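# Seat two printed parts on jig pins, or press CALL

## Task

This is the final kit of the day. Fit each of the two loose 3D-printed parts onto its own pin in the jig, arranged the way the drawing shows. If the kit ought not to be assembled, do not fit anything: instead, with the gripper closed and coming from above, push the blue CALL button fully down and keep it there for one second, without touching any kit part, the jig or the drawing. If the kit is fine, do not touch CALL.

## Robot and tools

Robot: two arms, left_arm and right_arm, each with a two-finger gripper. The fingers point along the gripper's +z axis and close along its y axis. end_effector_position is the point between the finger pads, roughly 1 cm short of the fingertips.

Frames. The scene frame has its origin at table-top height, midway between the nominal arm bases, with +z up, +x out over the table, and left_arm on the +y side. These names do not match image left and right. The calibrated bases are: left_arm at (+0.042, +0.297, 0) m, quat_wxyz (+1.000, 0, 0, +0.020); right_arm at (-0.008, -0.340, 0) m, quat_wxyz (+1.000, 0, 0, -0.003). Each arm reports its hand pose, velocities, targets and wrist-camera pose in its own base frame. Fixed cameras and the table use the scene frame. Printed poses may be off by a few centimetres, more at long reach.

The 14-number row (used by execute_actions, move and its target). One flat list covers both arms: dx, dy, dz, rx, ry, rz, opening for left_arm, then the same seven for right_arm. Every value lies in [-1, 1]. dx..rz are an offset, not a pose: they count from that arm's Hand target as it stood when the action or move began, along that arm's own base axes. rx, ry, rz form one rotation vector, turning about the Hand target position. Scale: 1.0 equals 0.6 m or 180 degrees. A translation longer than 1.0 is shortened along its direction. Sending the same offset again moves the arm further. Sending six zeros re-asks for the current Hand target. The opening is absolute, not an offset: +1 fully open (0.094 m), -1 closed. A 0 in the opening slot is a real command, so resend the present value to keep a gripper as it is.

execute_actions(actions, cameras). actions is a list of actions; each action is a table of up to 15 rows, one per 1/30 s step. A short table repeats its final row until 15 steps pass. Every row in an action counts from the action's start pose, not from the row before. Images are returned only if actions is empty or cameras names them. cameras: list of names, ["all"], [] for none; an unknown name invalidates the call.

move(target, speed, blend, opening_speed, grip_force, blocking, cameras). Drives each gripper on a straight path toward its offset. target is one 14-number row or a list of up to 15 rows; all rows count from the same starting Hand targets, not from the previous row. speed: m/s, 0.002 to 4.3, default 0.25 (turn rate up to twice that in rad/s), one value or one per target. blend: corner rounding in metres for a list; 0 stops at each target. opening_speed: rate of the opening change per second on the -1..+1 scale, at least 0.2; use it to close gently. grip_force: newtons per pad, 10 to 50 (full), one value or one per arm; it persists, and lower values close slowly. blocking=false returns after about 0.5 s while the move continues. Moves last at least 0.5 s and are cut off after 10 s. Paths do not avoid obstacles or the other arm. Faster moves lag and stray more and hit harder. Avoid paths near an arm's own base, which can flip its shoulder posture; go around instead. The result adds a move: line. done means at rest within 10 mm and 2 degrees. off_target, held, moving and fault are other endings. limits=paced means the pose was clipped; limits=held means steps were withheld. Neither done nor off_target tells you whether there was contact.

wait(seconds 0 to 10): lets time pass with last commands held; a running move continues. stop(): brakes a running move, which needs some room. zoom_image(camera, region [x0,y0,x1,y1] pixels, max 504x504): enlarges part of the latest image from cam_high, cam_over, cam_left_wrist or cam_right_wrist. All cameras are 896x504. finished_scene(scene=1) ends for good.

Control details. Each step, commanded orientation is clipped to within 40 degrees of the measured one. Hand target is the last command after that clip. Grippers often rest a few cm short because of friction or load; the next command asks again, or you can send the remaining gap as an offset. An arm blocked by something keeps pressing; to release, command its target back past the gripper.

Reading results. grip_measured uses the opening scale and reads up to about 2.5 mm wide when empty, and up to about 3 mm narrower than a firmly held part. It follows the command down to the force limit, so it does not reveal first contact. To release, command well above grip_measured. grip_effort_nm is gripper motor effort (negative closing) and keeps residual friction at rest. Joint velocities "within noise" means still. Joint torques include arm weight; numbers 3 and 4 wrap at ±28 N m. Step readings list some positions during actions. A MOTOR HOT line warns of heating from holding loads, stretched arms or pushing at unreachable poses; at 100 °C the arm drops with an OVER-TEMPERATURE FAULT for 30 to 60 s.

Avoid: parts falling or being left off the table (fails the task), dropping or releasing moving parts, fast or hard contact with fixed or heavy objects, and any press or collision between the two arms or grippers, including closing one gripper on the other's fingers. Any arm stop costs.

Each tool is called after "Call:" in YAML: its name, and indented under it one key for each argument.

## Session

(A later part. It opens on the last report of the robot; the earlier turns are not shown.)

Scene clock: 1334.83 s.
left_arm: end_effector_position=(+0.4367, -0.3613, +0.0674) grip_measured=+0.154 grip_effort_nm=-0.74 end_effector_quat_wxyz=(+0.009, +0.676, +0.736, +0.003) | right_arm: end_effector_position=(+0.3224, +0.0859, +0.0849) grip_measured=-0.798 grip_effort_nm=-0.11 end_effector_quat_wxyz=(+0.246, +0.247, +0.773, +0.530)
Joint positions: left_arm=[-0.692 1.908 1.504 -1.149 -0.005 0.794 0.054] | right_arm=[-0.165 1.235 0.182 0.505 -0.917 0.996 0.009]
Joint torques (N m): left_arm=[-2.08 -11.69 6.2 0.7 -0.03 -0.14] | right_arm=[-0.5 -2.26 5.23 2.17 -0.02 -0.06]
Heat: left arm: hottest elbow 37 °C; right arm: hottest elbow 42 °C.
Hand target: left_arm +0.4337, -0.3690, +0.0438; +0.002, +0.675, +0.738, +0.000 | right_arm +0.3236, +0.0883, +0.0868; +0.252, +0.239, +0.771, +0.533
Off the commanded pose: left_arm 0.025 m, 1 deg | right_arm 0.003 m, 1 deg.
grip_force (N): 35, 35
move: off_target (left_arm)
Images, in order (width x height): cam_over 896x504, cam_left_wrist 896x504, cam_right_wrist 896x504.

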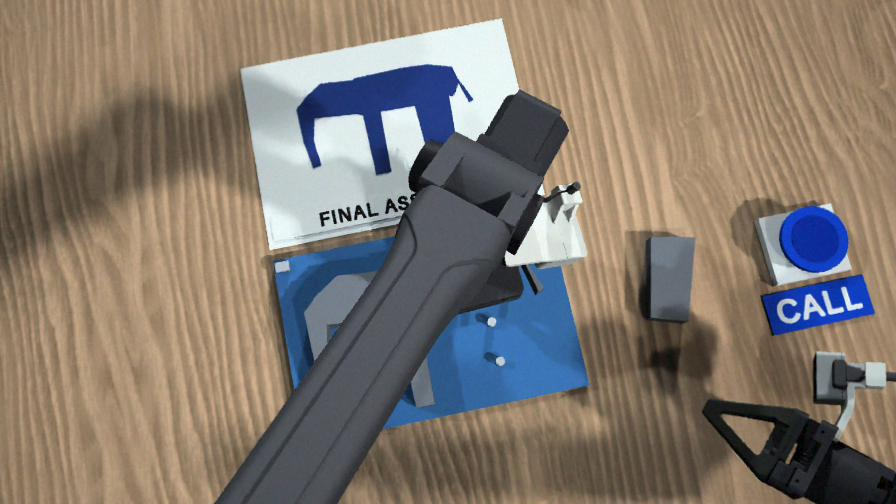

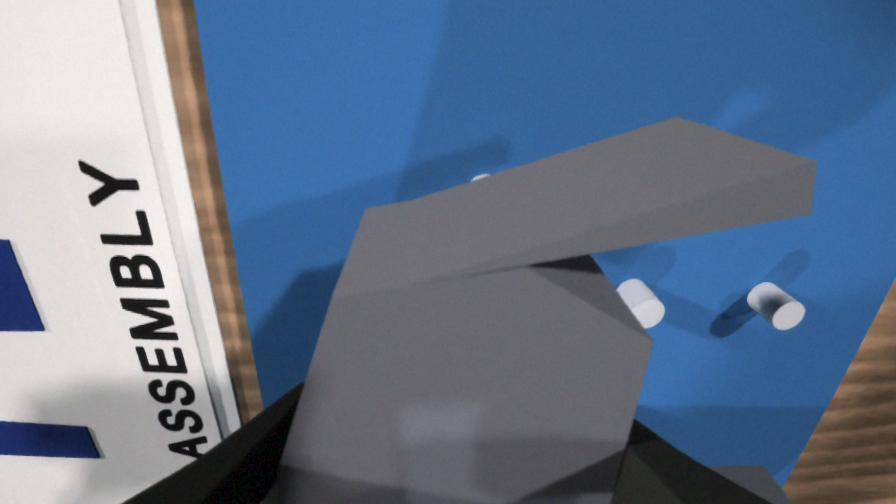

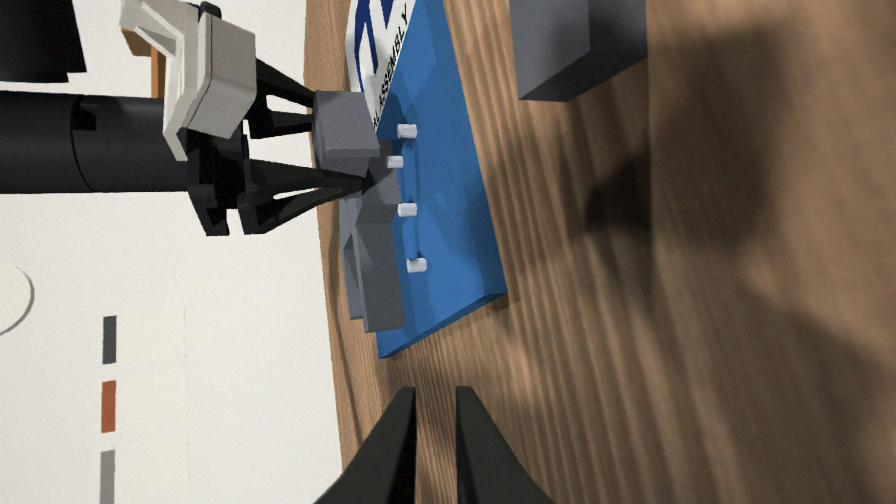

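Call:
move:
  target:
    - [0.005,0.04,0.13,0,0,0,0.05,0,0,0,0,0,0,-0.8]
    - [0,-0.005,0.08,0,0,0,0.05,0,0,0,0,0,0,-0.8]
    - [0,-0.005,0,0,0,0,0.05,0,0,0,0,0,0,-0.8]
  speed: [0.15,0.1,0.05]
  cameras: ["cam_over","cam_left_wrist","cam_right_wrist"]

Call:
zoom_image:
  camera: "cam_over"
  region: [430, 230, 590, 390]

Call:
zoom_image:
  camera: "cam_right_wrist"
  region: [280, 40, 440, 200]

Scene clock: 1349.20 s.
left_arm: end_effector_position=(+0.4396, -0.3615, +0.0676) grip_measured=+0.154 grip_effort_nm=-0.74 end_effector_quat_wxyz=(+0.009, +0.673, +0.739, +0.003) | right_arm: end_effector_position=(+0.3224, +0.0859, +0.0849) grip_measured=-0.798 grip_effort_nm=-0.11 end_effector_quat_wxyz=(+0.246, +0.247, +0.773, +0.530)
Joint positions: left_arm=[-0.689 1.912 1.512 -1.151 -0.005 0.788 0.054] | right_arm=[-0.165 1.235 0.182 0.505 -0.917 0.996 0.009]
Joint torques (N m): left_arm=[-2.49 -12.69 6.39 0.84 -0.06 -0.06] | right_arm=[-0.5 -2.37 5.24 2.17 -0.01 -0.06]
Heat: left arm: hottest elbow 36 °C; right arm: hottest elbow 41 °C.
Hand target: left_arm +0.4337, -0.3720, +0.0438; +0.002, +0.675, +0.738, +0.000 | right_arm +0.3236, +0.0883, +0.0868; +0.252, +0.239, +0.771, +0.533
Off the commanded pose: left_arm 0.027 m, 1 deg | right_arm 0.003 m, 1 deg.
grip_force (N): 35, 35
move: off_target (left_arm)
Images, in order (width x height): cam_over 896x504, cam_left_wrist 896x504, cam_right_wrist 896x504.

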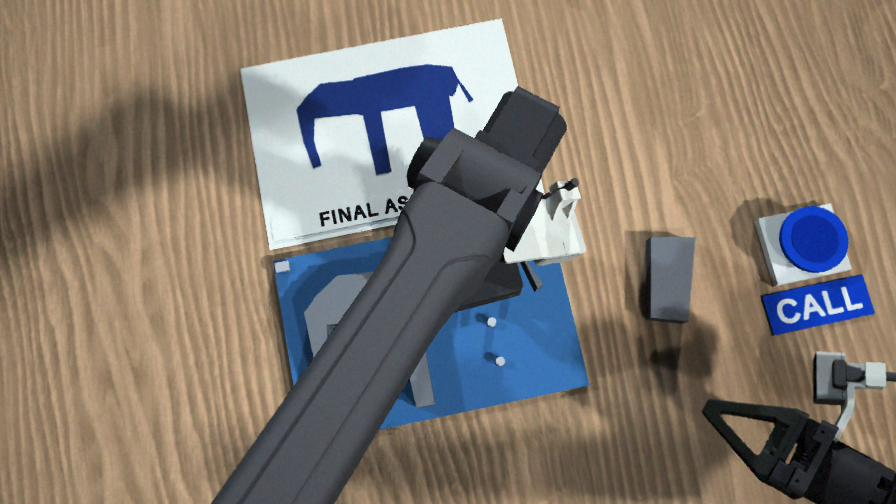

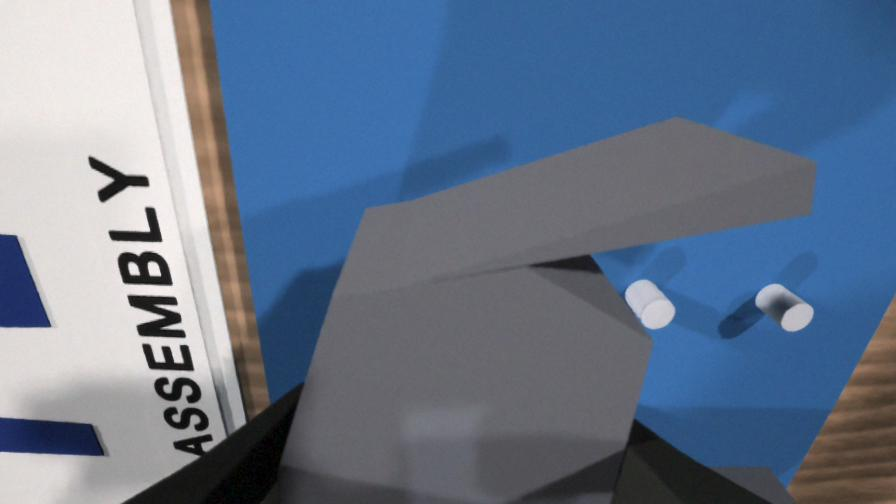

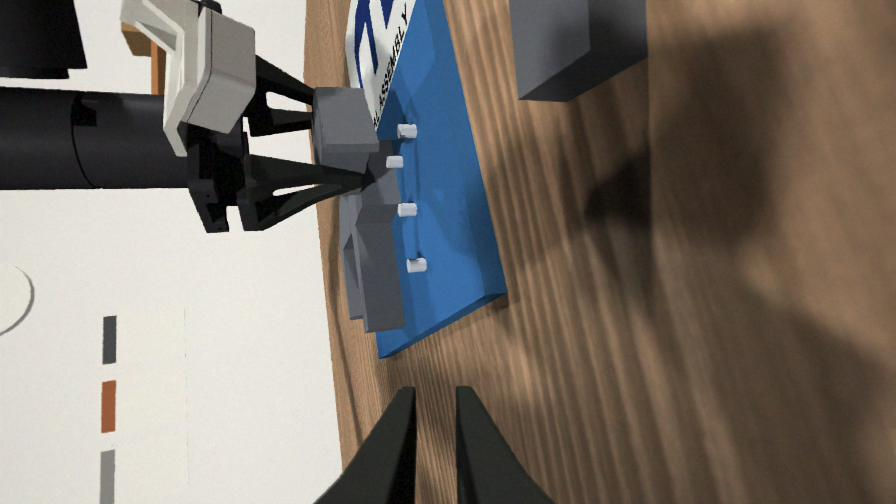

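Scaled by 3.150 from the camera's 896x504 image, which has a finer 1280x720 frame.

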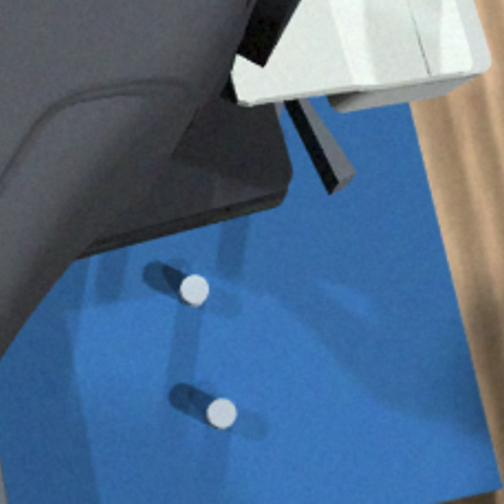

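Scaled by 3.150 from the camera's 896x504 image, which has a finer 1280x720 frame.

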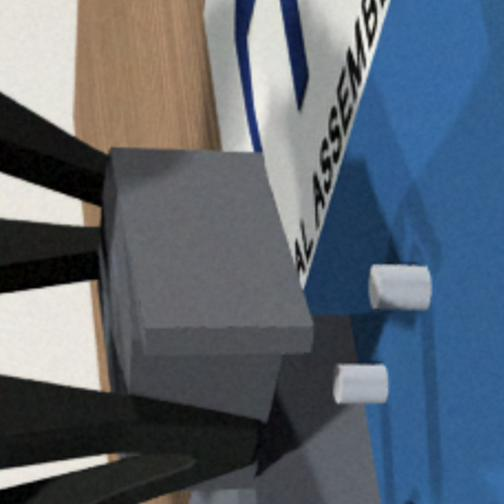

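Call:
zoom_image:
  camera: "cam_right_wrist"
  region: [300, 70, 440, 350]

Call:
move:
  target:
    - [0.0,0,0.04,0,0,0,0.05,0,-0.2,0.4,0,0,0,-0.8]
  speed: 0.2
  cameras: ["cam_high","cam_right_wrist"]

Call:
zoom_image:
  camera: "cam_high"
  region: [420, 210, 530, 330]

Scaled by 1.800 from the camera's 896x504 image, which has a finer 1280x720 frame.

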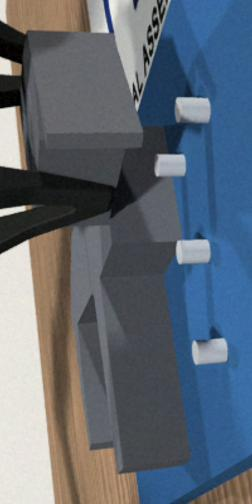

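Scene clock: 1377.53 s.
left_arm: end_effector_position=(+0.4364, -0.3588, +0.0676) grip_measured=+0.154 grip_effort_nm=-0.74 end_effector_quat_wxyz=(+0.001, +0.673, +0.740, +0.003) | right_arm: end_effector_position=(+0.3128, -0.0223, +0.2992) grip_measured=-0.798 grip_effort_nm=-0.11 end_effector_quat_wxyz=(+0.227, +0.259, +0.767, +0.541)
Joint positions: left_arm=[-0.689 1.912 1.512 -1.168 -0.005 0.788 0.054] | right_arm=[-0.622 0.932 0.799 -1.143 -1.239 0.239 0.009]
Joint torques (N m): left_arm=[-1.67 -13.22 8.7 -0.42 0.02 -0.1] | right_arm=[-2.02 -2.26 15.56 0.05 -0.48 -0.23]
Heat: left arm: hottest elbow 35 °C; right arm: hottest elbow 41 °C.
Hand target: left_arm +0.4337, -0.3720, +0.0678; +0.002, +0.675, +0.738, +0.000 | right_arm +0.3236, -0.0317, +0.3268; +0.252, +0.239, +0.771, +0.533
Off the commanded pose: left_arm 0.013 m, 0 deg | right_arm 0.031 m, 4 deg.
grip_force (N): 35, 35
move: off_target (left_arm, right_arm)
Images, in order (width x height): cam_high 896x504, cam_right_wrist 896x504.

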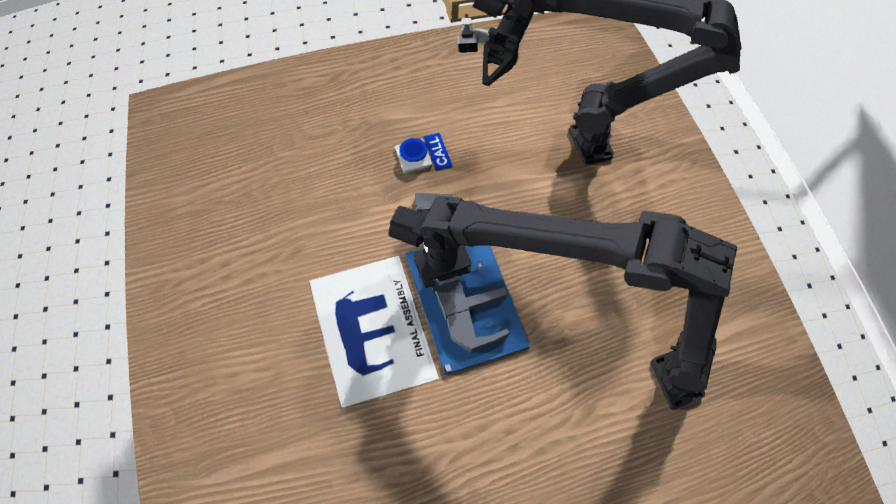

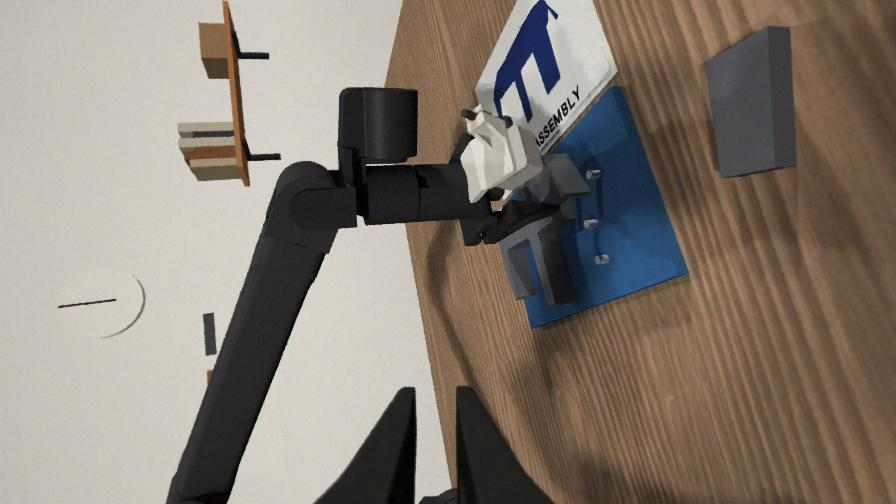

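Scaled by 4.200 from the camera's 896x504 image, which has a finer 1280x720 frame.

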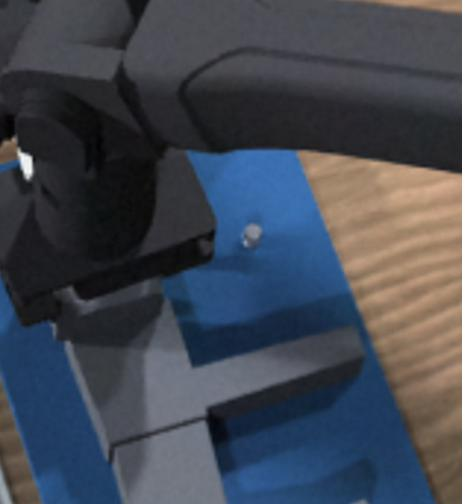

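Call:
move:
  target:
    - [0.005,0.04,0.12,0,0,0,0.05,0,0.2,-0.4,0,0,0,-0.8]
    - [-0.004,-0.006,0.05,0,0,0,0.05,0,0.2,-0.4,0,0,0,-0.8]
    - [-0.004,-0.006,-0.04,0,0,0,0.05,0,0.2,-0.4,0,0,0,-0.8]
  speed: [0.15,0.1,0.05]
  cameras: ["cam_over","cam_left_wrist","cam_right_wrist"]

Call:
zoom_image:
  camera: "cam_over"
  region: [430, 230, 590, 390]

Call:
zoom_image:
  camera: "cam_right_wrist"
  region: [280, 40, 440, 200]

Scene clock: 1413.33 s.
left_arm: end_effector_position=(+0.4299, -0.3670, +0.0494) grip_measured=+0.154 grip_effort_nm=-0.74 end_effector_quat_wxyz=(-0.003, +0.678, +0.735, +0.003) | right_arm: end_effector_position=(+0.3227, +0.0854, +0.0852) grip_measured=-0.798 grip_effort_nm=-0.11 end_effector_quat_wxyz=(+0.247, +0.248, +0.772, +0.530)
Joint positions: left_arm=[-0.707 1.937 1.498 -1.137 -0.005 0.782 0.054] | right_arm=[-0.166 1.235 0.182 0.506 -0.917 0.996 0.009]
Joint torques (N m): left_arm=[-1.96 -13.8 7.68 0.21 -0.05 -0.11] | right_arm=[-0.5 -2.32 5.23 2.11 -0.01 -0.06]
Heat: left arm: hottest elbow 37 °C; right arm: hottest elbow 52 °C.
Hand target: left_arm +0.4313, -0.3756, +0.0438; +0.002, +0.675, +0.738, +0.000 | right_arm +0.3236, +0.0883, +0.0868; +0.252, +0.239, +0.771, +0.533
Off the commanded pose: left_arm 0.010 m, 1 deg | right_arm 0.003 m, 1 deg.
grip_force (N): 35, 35
move: done
Images, in order (width x height): cam_over 896x504, cam_left_wrist 896x504, cam_right_wrist 896x504.

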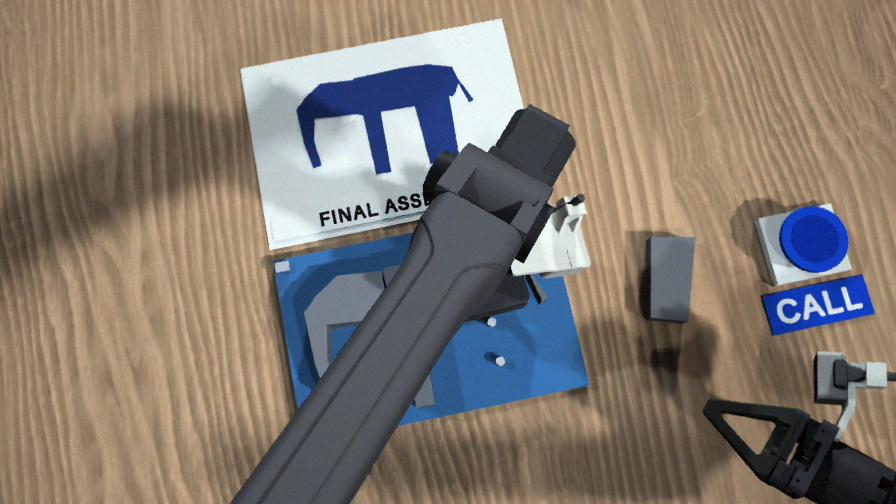

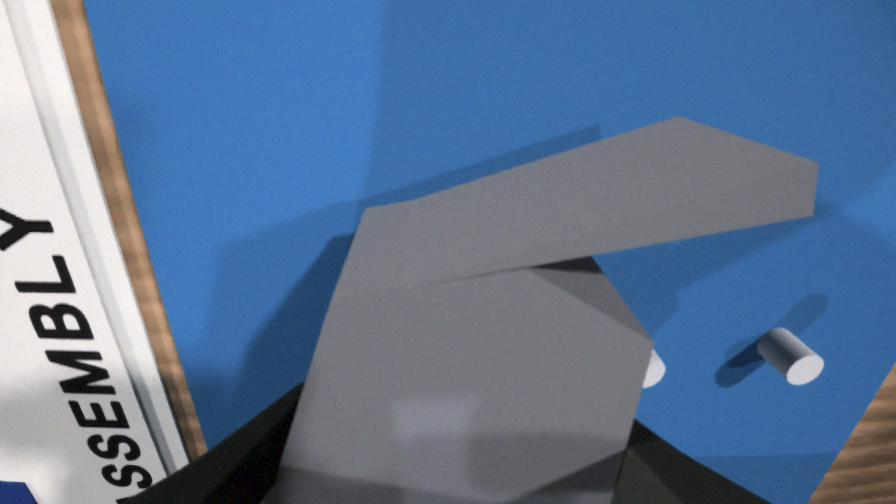

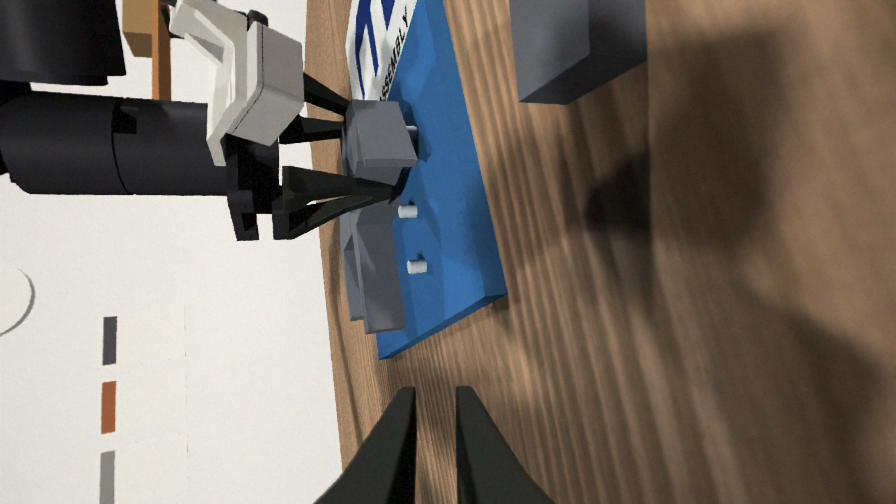

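Scaled by 3.150 from the camera's 896x504 image, which has a finer 1280x720 frame.

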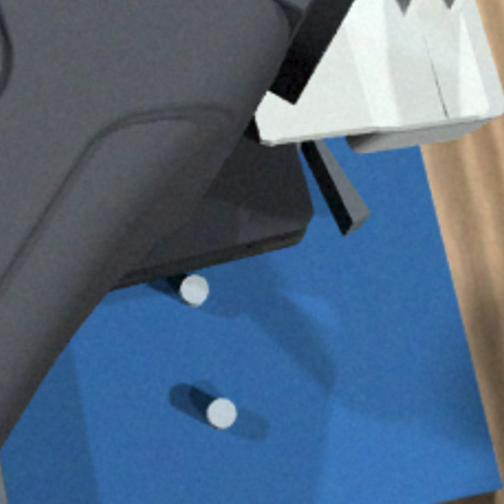

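Scaled by 3.150 from the camera's 896x504 image, which has a finer 1280x720 frame.

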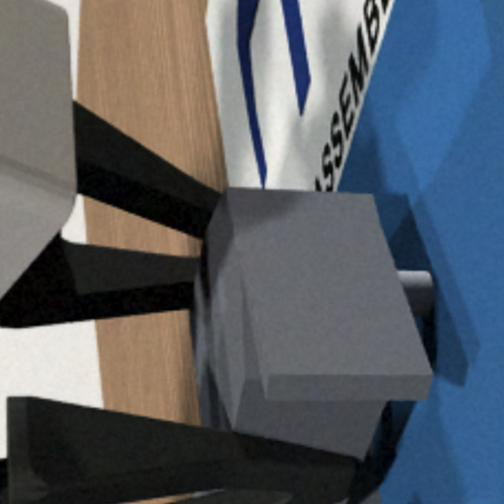

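Call:
move:
  target:
    - [0.005,0.04,0.12,0,0,0,0.05,0,0,0,0,0,0,-0.8]
    - [0.0055,0.005,0.06,0,0,0,0.05,0,0,0,0,0,0,-0.8]
    - [0.0055,0.005,-0.005,0,0,0,0.05,0,0,0,0,0,0,-0.8]
  speed: [0.15,0.1,0.05]
  cameras: ["cam_over","cam_left_wrist","cam_right_wrist"]

Call:
zoom_image:
  camera: "cam_over"
  region: [430, 230, 590, 390]

Call:
zoom_image:
  camera: "cam_right_wrist"
  region: [280, 40, 440, 200]

Scene clock: 1424.47 s.
left_arm: end_effector_position=(+0.4401, -0.3623, +0.0683) grip_measured=+0.154 grip_effort_nm=-0.74 end_effector_quat_wxyz=(+0.013, +0.671, +0.742, +0.003) | right_arm: end_effector_position=(+0.3227, +0.0854, +0.0852) grip_measured=-0.798 grip_effort_nm=-0.11 end_effector_quat_wxyz=(+0.247, +0.248, +0.772, +0.530)
Joint positions: left_arm=[-0.689 1.909 1.509 -1.143 -0.004 0.782 0.054] | right_arm=[-0.166 1.235 0.182 0.506 -0.917 0.996 0.009]
Joint torques (N m): left_arm=[-1.38 -11.34 6.53 0.92 -0.11 -0.13] | right_arm=[-0.56 -2.32 5.23 2.11 -0.01 -0.06]
Heat: left arm: hottest elbow 36 °C; right arm: hottest elbow 48 °C.
Hand target: left_arm +0.4346, -0.3726, +0.0408; +0.002, +0.675, +0.738, +0.000 | right_arm +0.3236, +0.0883, +0.0868; +0.252, +0.239, +0.771, +0.533
Off the commanded pose: left_arm 0.030 m, 1 deg | right_arm 0.003 m, 1 deg.
grip_force (N): 35, 35
move: off_target (left_arm)
Images, in order (width x height): cam_over 896x504, cam_left_wrist 896x504, cam_right_wrist 896x504.

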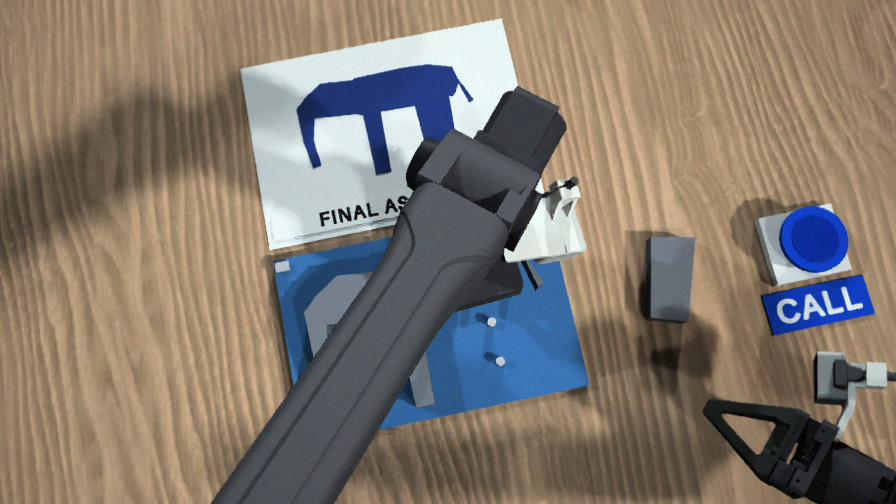

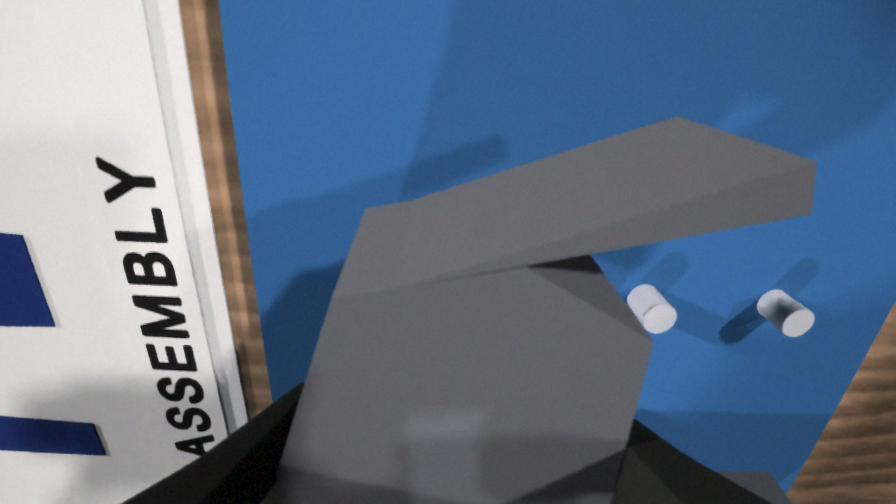

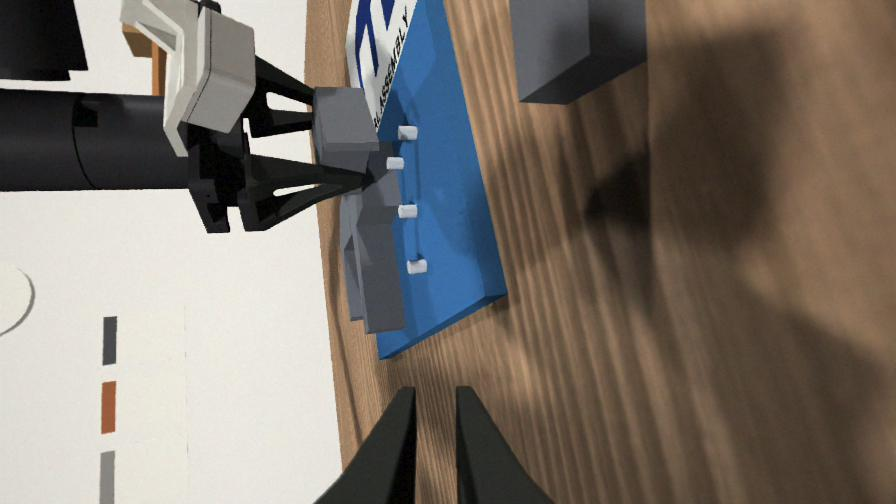

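Scaled by 3.150 from the camera's 896x504 image, which has a finer 1280x720 frame.

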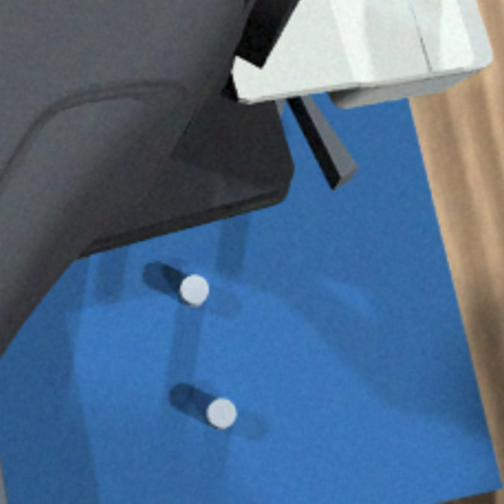

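Scaled by 3.150 from the camera's 896x504 image, which has a finer 1280x720 frame.

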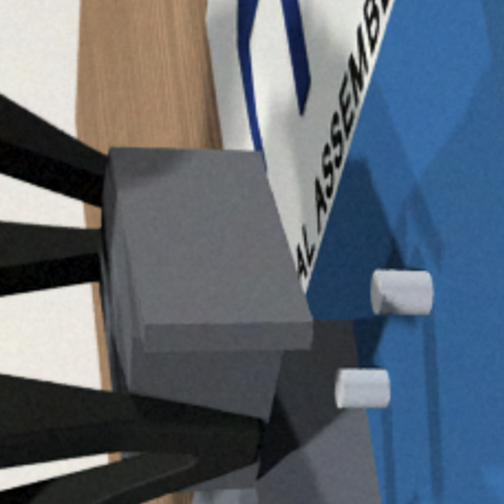

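Call:
move:
  target:
    - [0.005,0.04,0.12,0,0,0,0.05,0,0,0,0,0,0,-0.8]
    - [-0.001,-0.0035,0.06,0,0,0,0.05,0,0,0,0,0,0,-0.8]
    - [-0.001,-0.0035,0.0,0,0,0,0.05,0,0,0,0,0,0,-0.8]
  speed: [0.15,0.1,0.05]
  cameras: ["cam_over","cam_left_wrist","cam_right_wrist"]

Call:
zoom_image:
  camera: "cam_over"
  region: [430, 230, 590, 390]

Call:
zoom_image:
  camera: "cam_right_wrist"
  region: [280, 40, 440, 200]

Scene clock: 1434.40 s.
left_arm: end_effector_position=(+0.4381, -0.3640, +0.0674) grip_measured=+0.154 grip_effort_nm=-0.74 end_effector_quat_wxyz=(+0.012, +0.674, +0.738, +0.002) | right_arm: end_effector_position=(+0.3227, +0.0854, +0.0852) grip_measured=-0.798 grip_effort_nm=-0.11 end_effector_quat_wxyz=(+0.247, +0.248, +0.772, +0.530)
Joint positions: left_arm=[-0.694 1.911 1.509 -1.145 -0.004 0.786 0.054] | right_arm=[-0.166 1.235 0.182 0.506 -0.917 0.996 0.009]
Joint torques (N m): left_arm=[-1.03 -11.11 6.84 0.75 -0.09 -0.14] | right_arm=[-0.56 -2.32 5.24 2.1 -0.01 -0.06]
Heat: left arm: hottest elbow 36 °C; right arm: hottest elbow 46 °C.
Hand target: left_arm +0.4340, -0.3747, +0.0408; +0.002, +0.675, +0.738, +0.000 | right_arm +0.3236, +0.0883, +0.0868; +0.252, +0.239, +0.771, +0.533
Off the commanded pose: left_arm 0.029 m, 1 deg | right_arm 0.003 m, 1 deg.
grip_force (N): 35, 35
move: off_target (left_arm)
Images, in order (width x height): cam_over 896x504, cam_left_wrist 896x504, cam_right_wrist 896x504.

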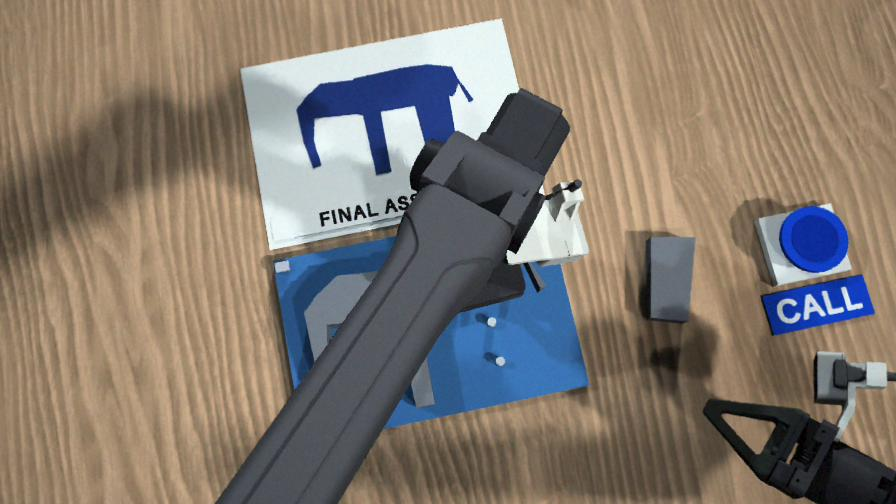

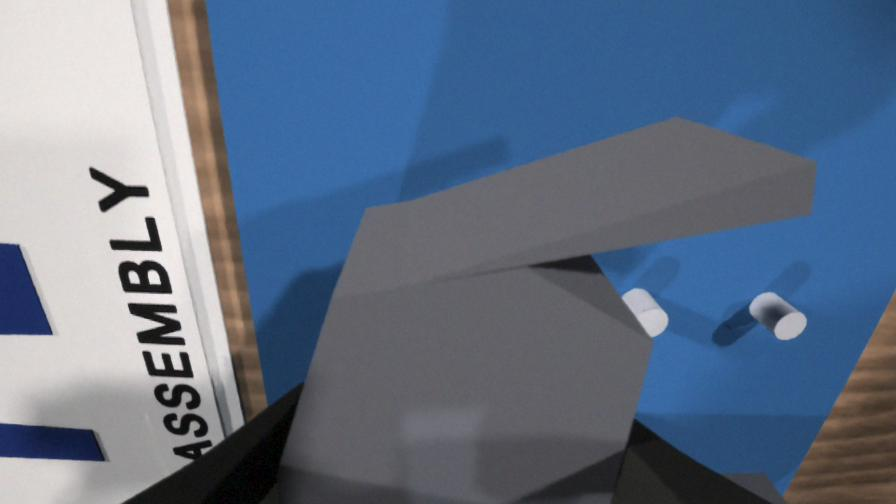

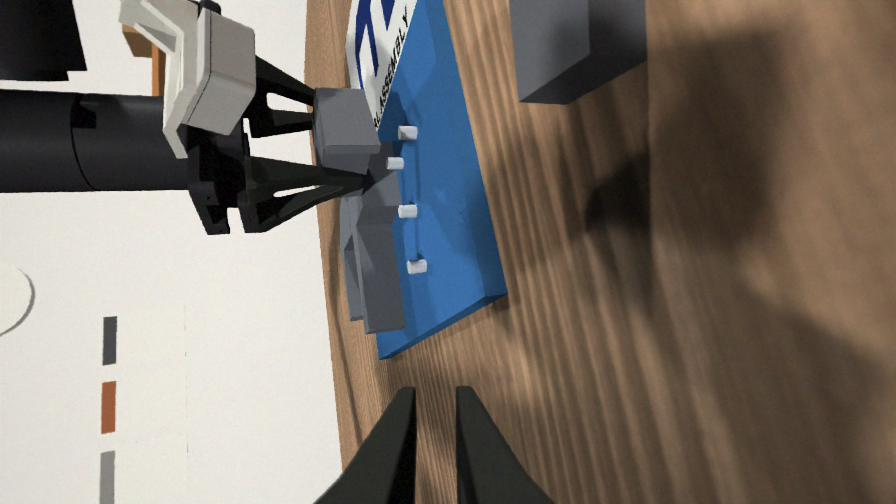

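Scaled by 3.150 from the camera's 896x504 image, which has a finer 1280x720 frame.

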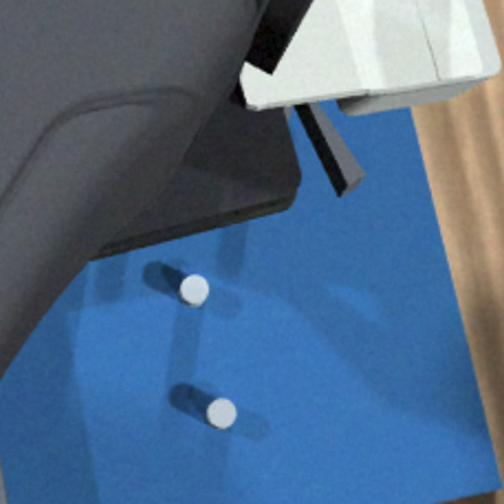

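Scaled by 3.150 from the camera's 896x504 image, which has a finer 1280x720 frame.

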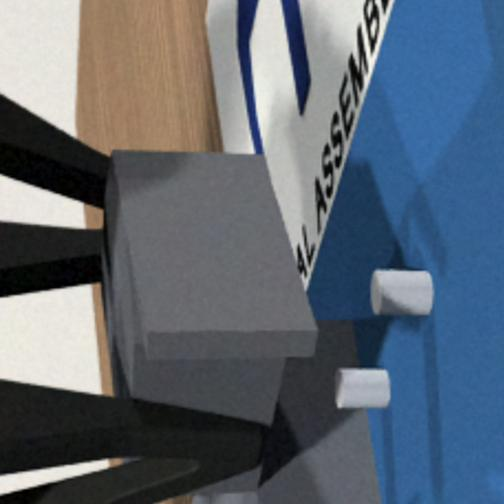

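Call:
move:
  target:
    - [0.005,0.02,0.12,0,0,0,0.05,0,0,0,0,0,0,-0.8]
    - [0.0015,-0.002,0.06,0,0,0,0.05,0,0,0,0,0,0,-0.8]
    - [0.0015,-0.002,-0.01,0,0,0,0.05,0,0,0,0,0,0,-0.8]
  speed: [0.15,0.1,0.05]
  cameras: ["cam_over","cam_left_wrist","cam_right_wrist"]

Call:
zoom_image:
  camera: "cam_over"
  region: [430, 230, 590, 390]

Call:
zoom_image:
  camera: "cam_right_wrist"
  region: [280, 40, 440, 200]

Scene clock: 1450.67 s.
left_arm: end_effector_position=(+0.4361, -0.3677, +0.0477) grip_measured=+0.154 grip_effort_nm=-0.74 end_effector_quat_wxyz=(+0.004, +0.674, +0.738, +0.003) | right_arm: end_effector_position=(+0.3227, +0.0854, +0.0852) grip_measured=-0.798 grip_effort_nm=-0.11 end_effector_quat_wxyz=(+0.247, +0.248, +0.772, +0.530)
Joint positions: left_arm=[-0.701 1.943 1.502 -1.122 -0.005 0.779 0.054] | right_arm=[-0.166 1.235 0.182 0.506 -0.917 0.996 0.009]
Joint torques (N m): left_arm=[-0.91 -13.74 7.53 0.27 -0.03 -0.09] | right_arm=[-0.56 -2.43 5.24 2.11 -0.02 -0.06]
Heat: left arm: hottest elbow 35 °C; right arm: hottest elbow 43 °C.
Hand target: left_arm +0.4349, -0.3759, +0.0348; +0.002, +0.675, +0.738, +0.000 | right_arm +0.3236, +0.0883, +0.0868; +0.252, +0.239, +0.771, +0.533
Off the commanded pose: left_arm 0.015 m, 0 deg | right_arm 0.003 m, 1 deg.
grip_force (N): 35, 35
move: off_target (left_arm)
Images, in order (width x height): cam_over 896x504, cam_left_wrist 896x504, cam_right_wrist 896x504.

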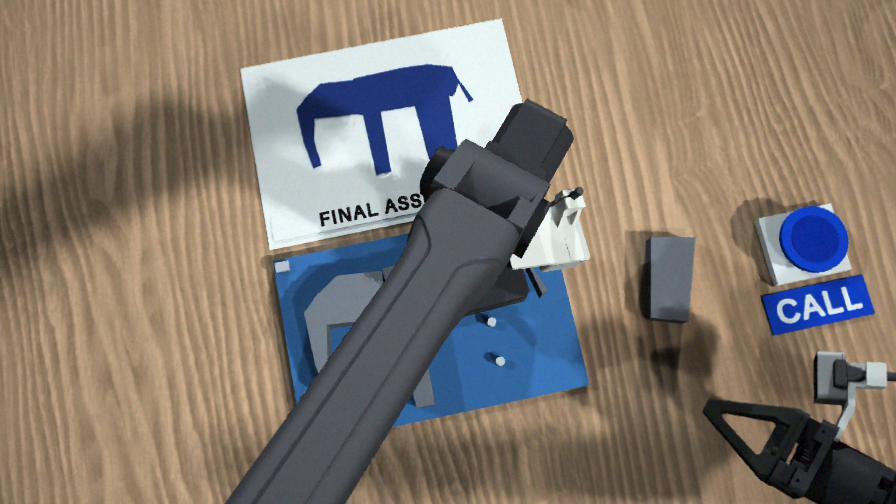

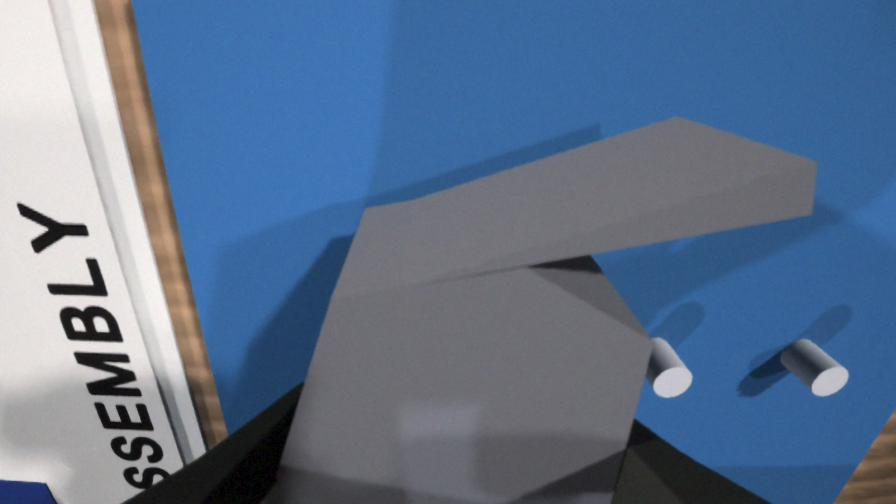

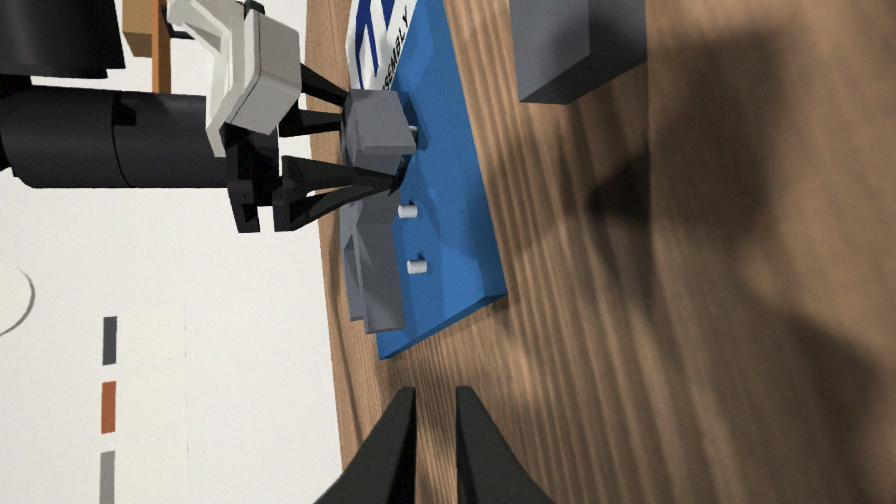

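Scaled by 3.150 from the camera's 896x504 image, which has a finer 1280x720 frame.

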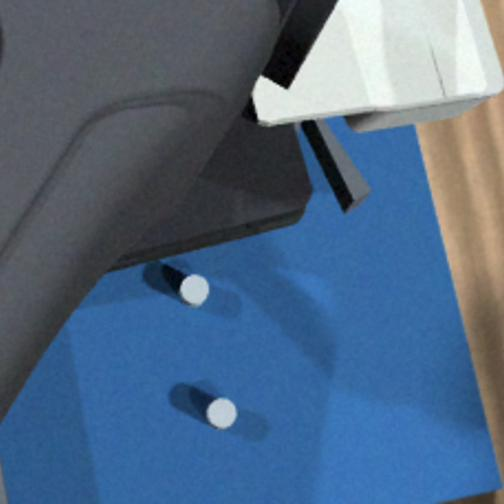

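Scaled by 3.150 from the camera's 896x504 image, which has a finer 1280x720 frame.

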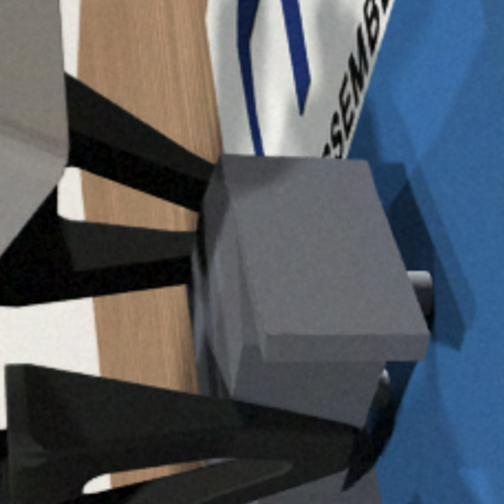

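Call:
move:
  target:
    - [0.005,0.02,0.12,0,0,0,0.05,0,0,0,0,0,0,-0.8]
    - [-0.005,0.003,0.06,0,0,0,0.05,0,0,0,0,0,0,-0.8]
    - [-0.005,0.003,0,0,0,0,0.05,0,0,0,0,0,0,-0.8]
  speed: [0.15,0.1,0.05]
  cameras: ["cam_over","cam_left_wrist","cam_right_wrist"]

Call:
zoom_image:
  camera: "cam_right_wrist"
  region: [280, 40, 440, 200]

Scene clock: 1459.63 s.
left_arm: end_effector_position=(+0.4304, -0.3677, +0.0407) grip_measured=+0.154 grip_effort_nm=-0.74 end_effector_quat_wxyz=(+0.000, +0.674, +0.738, +0.002) | right_arm: end_effector_position=(+0.3227, +0.0854, +0.0852) grip_measured=-0.798 grip_effort_nm=-0.11 end_effector_quat_wxyz=(+0.247, +0.248, +0.772, +0.530)
Joint positions: left_arm=[-0.707 1.946 1.487 -1.112 -0.004 0.772 0.054] | right_arm=[-0.166 1.235 0.182 0.506 -0.917 0.996 0.009]
Joint torques (N m): left_arm=[-0.85 -14.86 7.71 0.13 -0.06 -0.11] | right_arm=[-0.56 -2.32 5.26 2.1 -0.01 -0.06]
Heat: left arm: hottest elbow 35 °C; right arm: hottest elbow 42 °C.
Hand target: left_arm +0.4319, -0.3741, +0.0348; +0.002, +0.675, +0.738, +0.000 | right_arm +0.3236, +0.0883, +0.0868; +0.252, +0.239, +0.771, +0.533
Off the commanded pose: left_arm 0.009 m, 0 deg | right_arm 0.003 m, 1 deg.
grip_force (N): 35, 35
move: done
Images, in order (width x height): cam_over 896x504, cam_left_wrist 896x504, cam_right_wrist 896x504.

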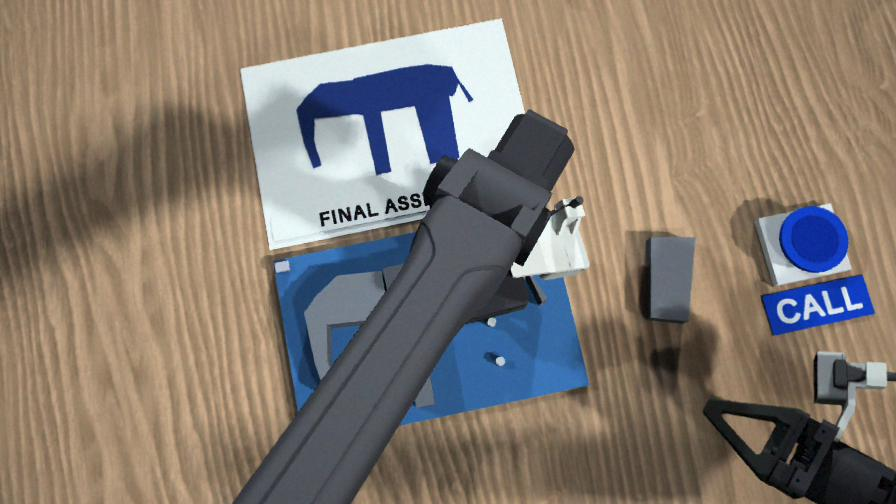

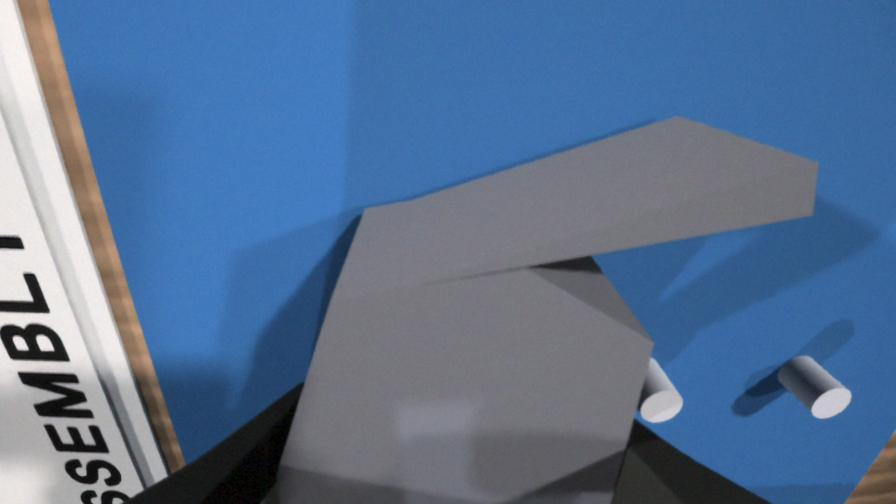

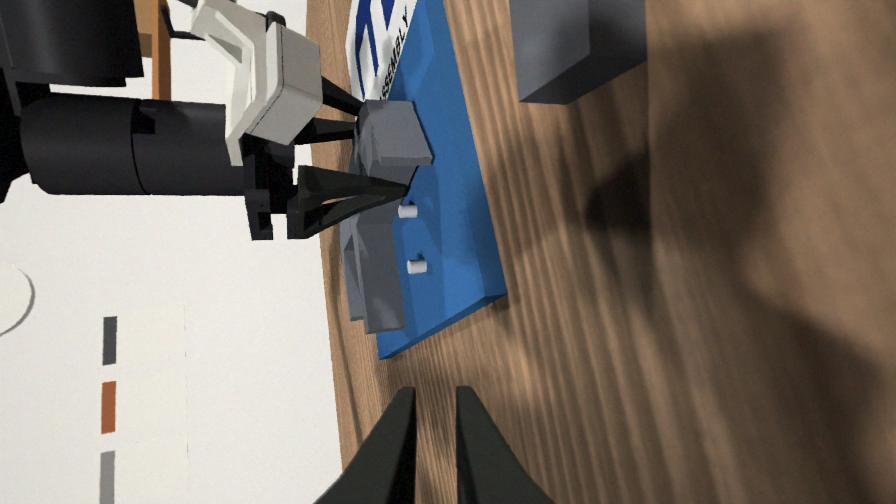

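Scaled by 3.150 from the camera's 896x504 image, which has a finer 1280x720 frame.

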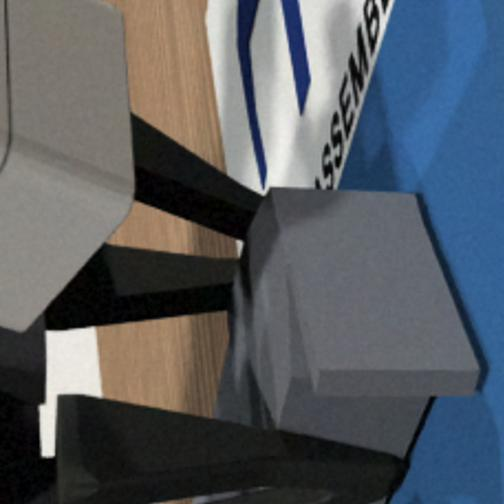

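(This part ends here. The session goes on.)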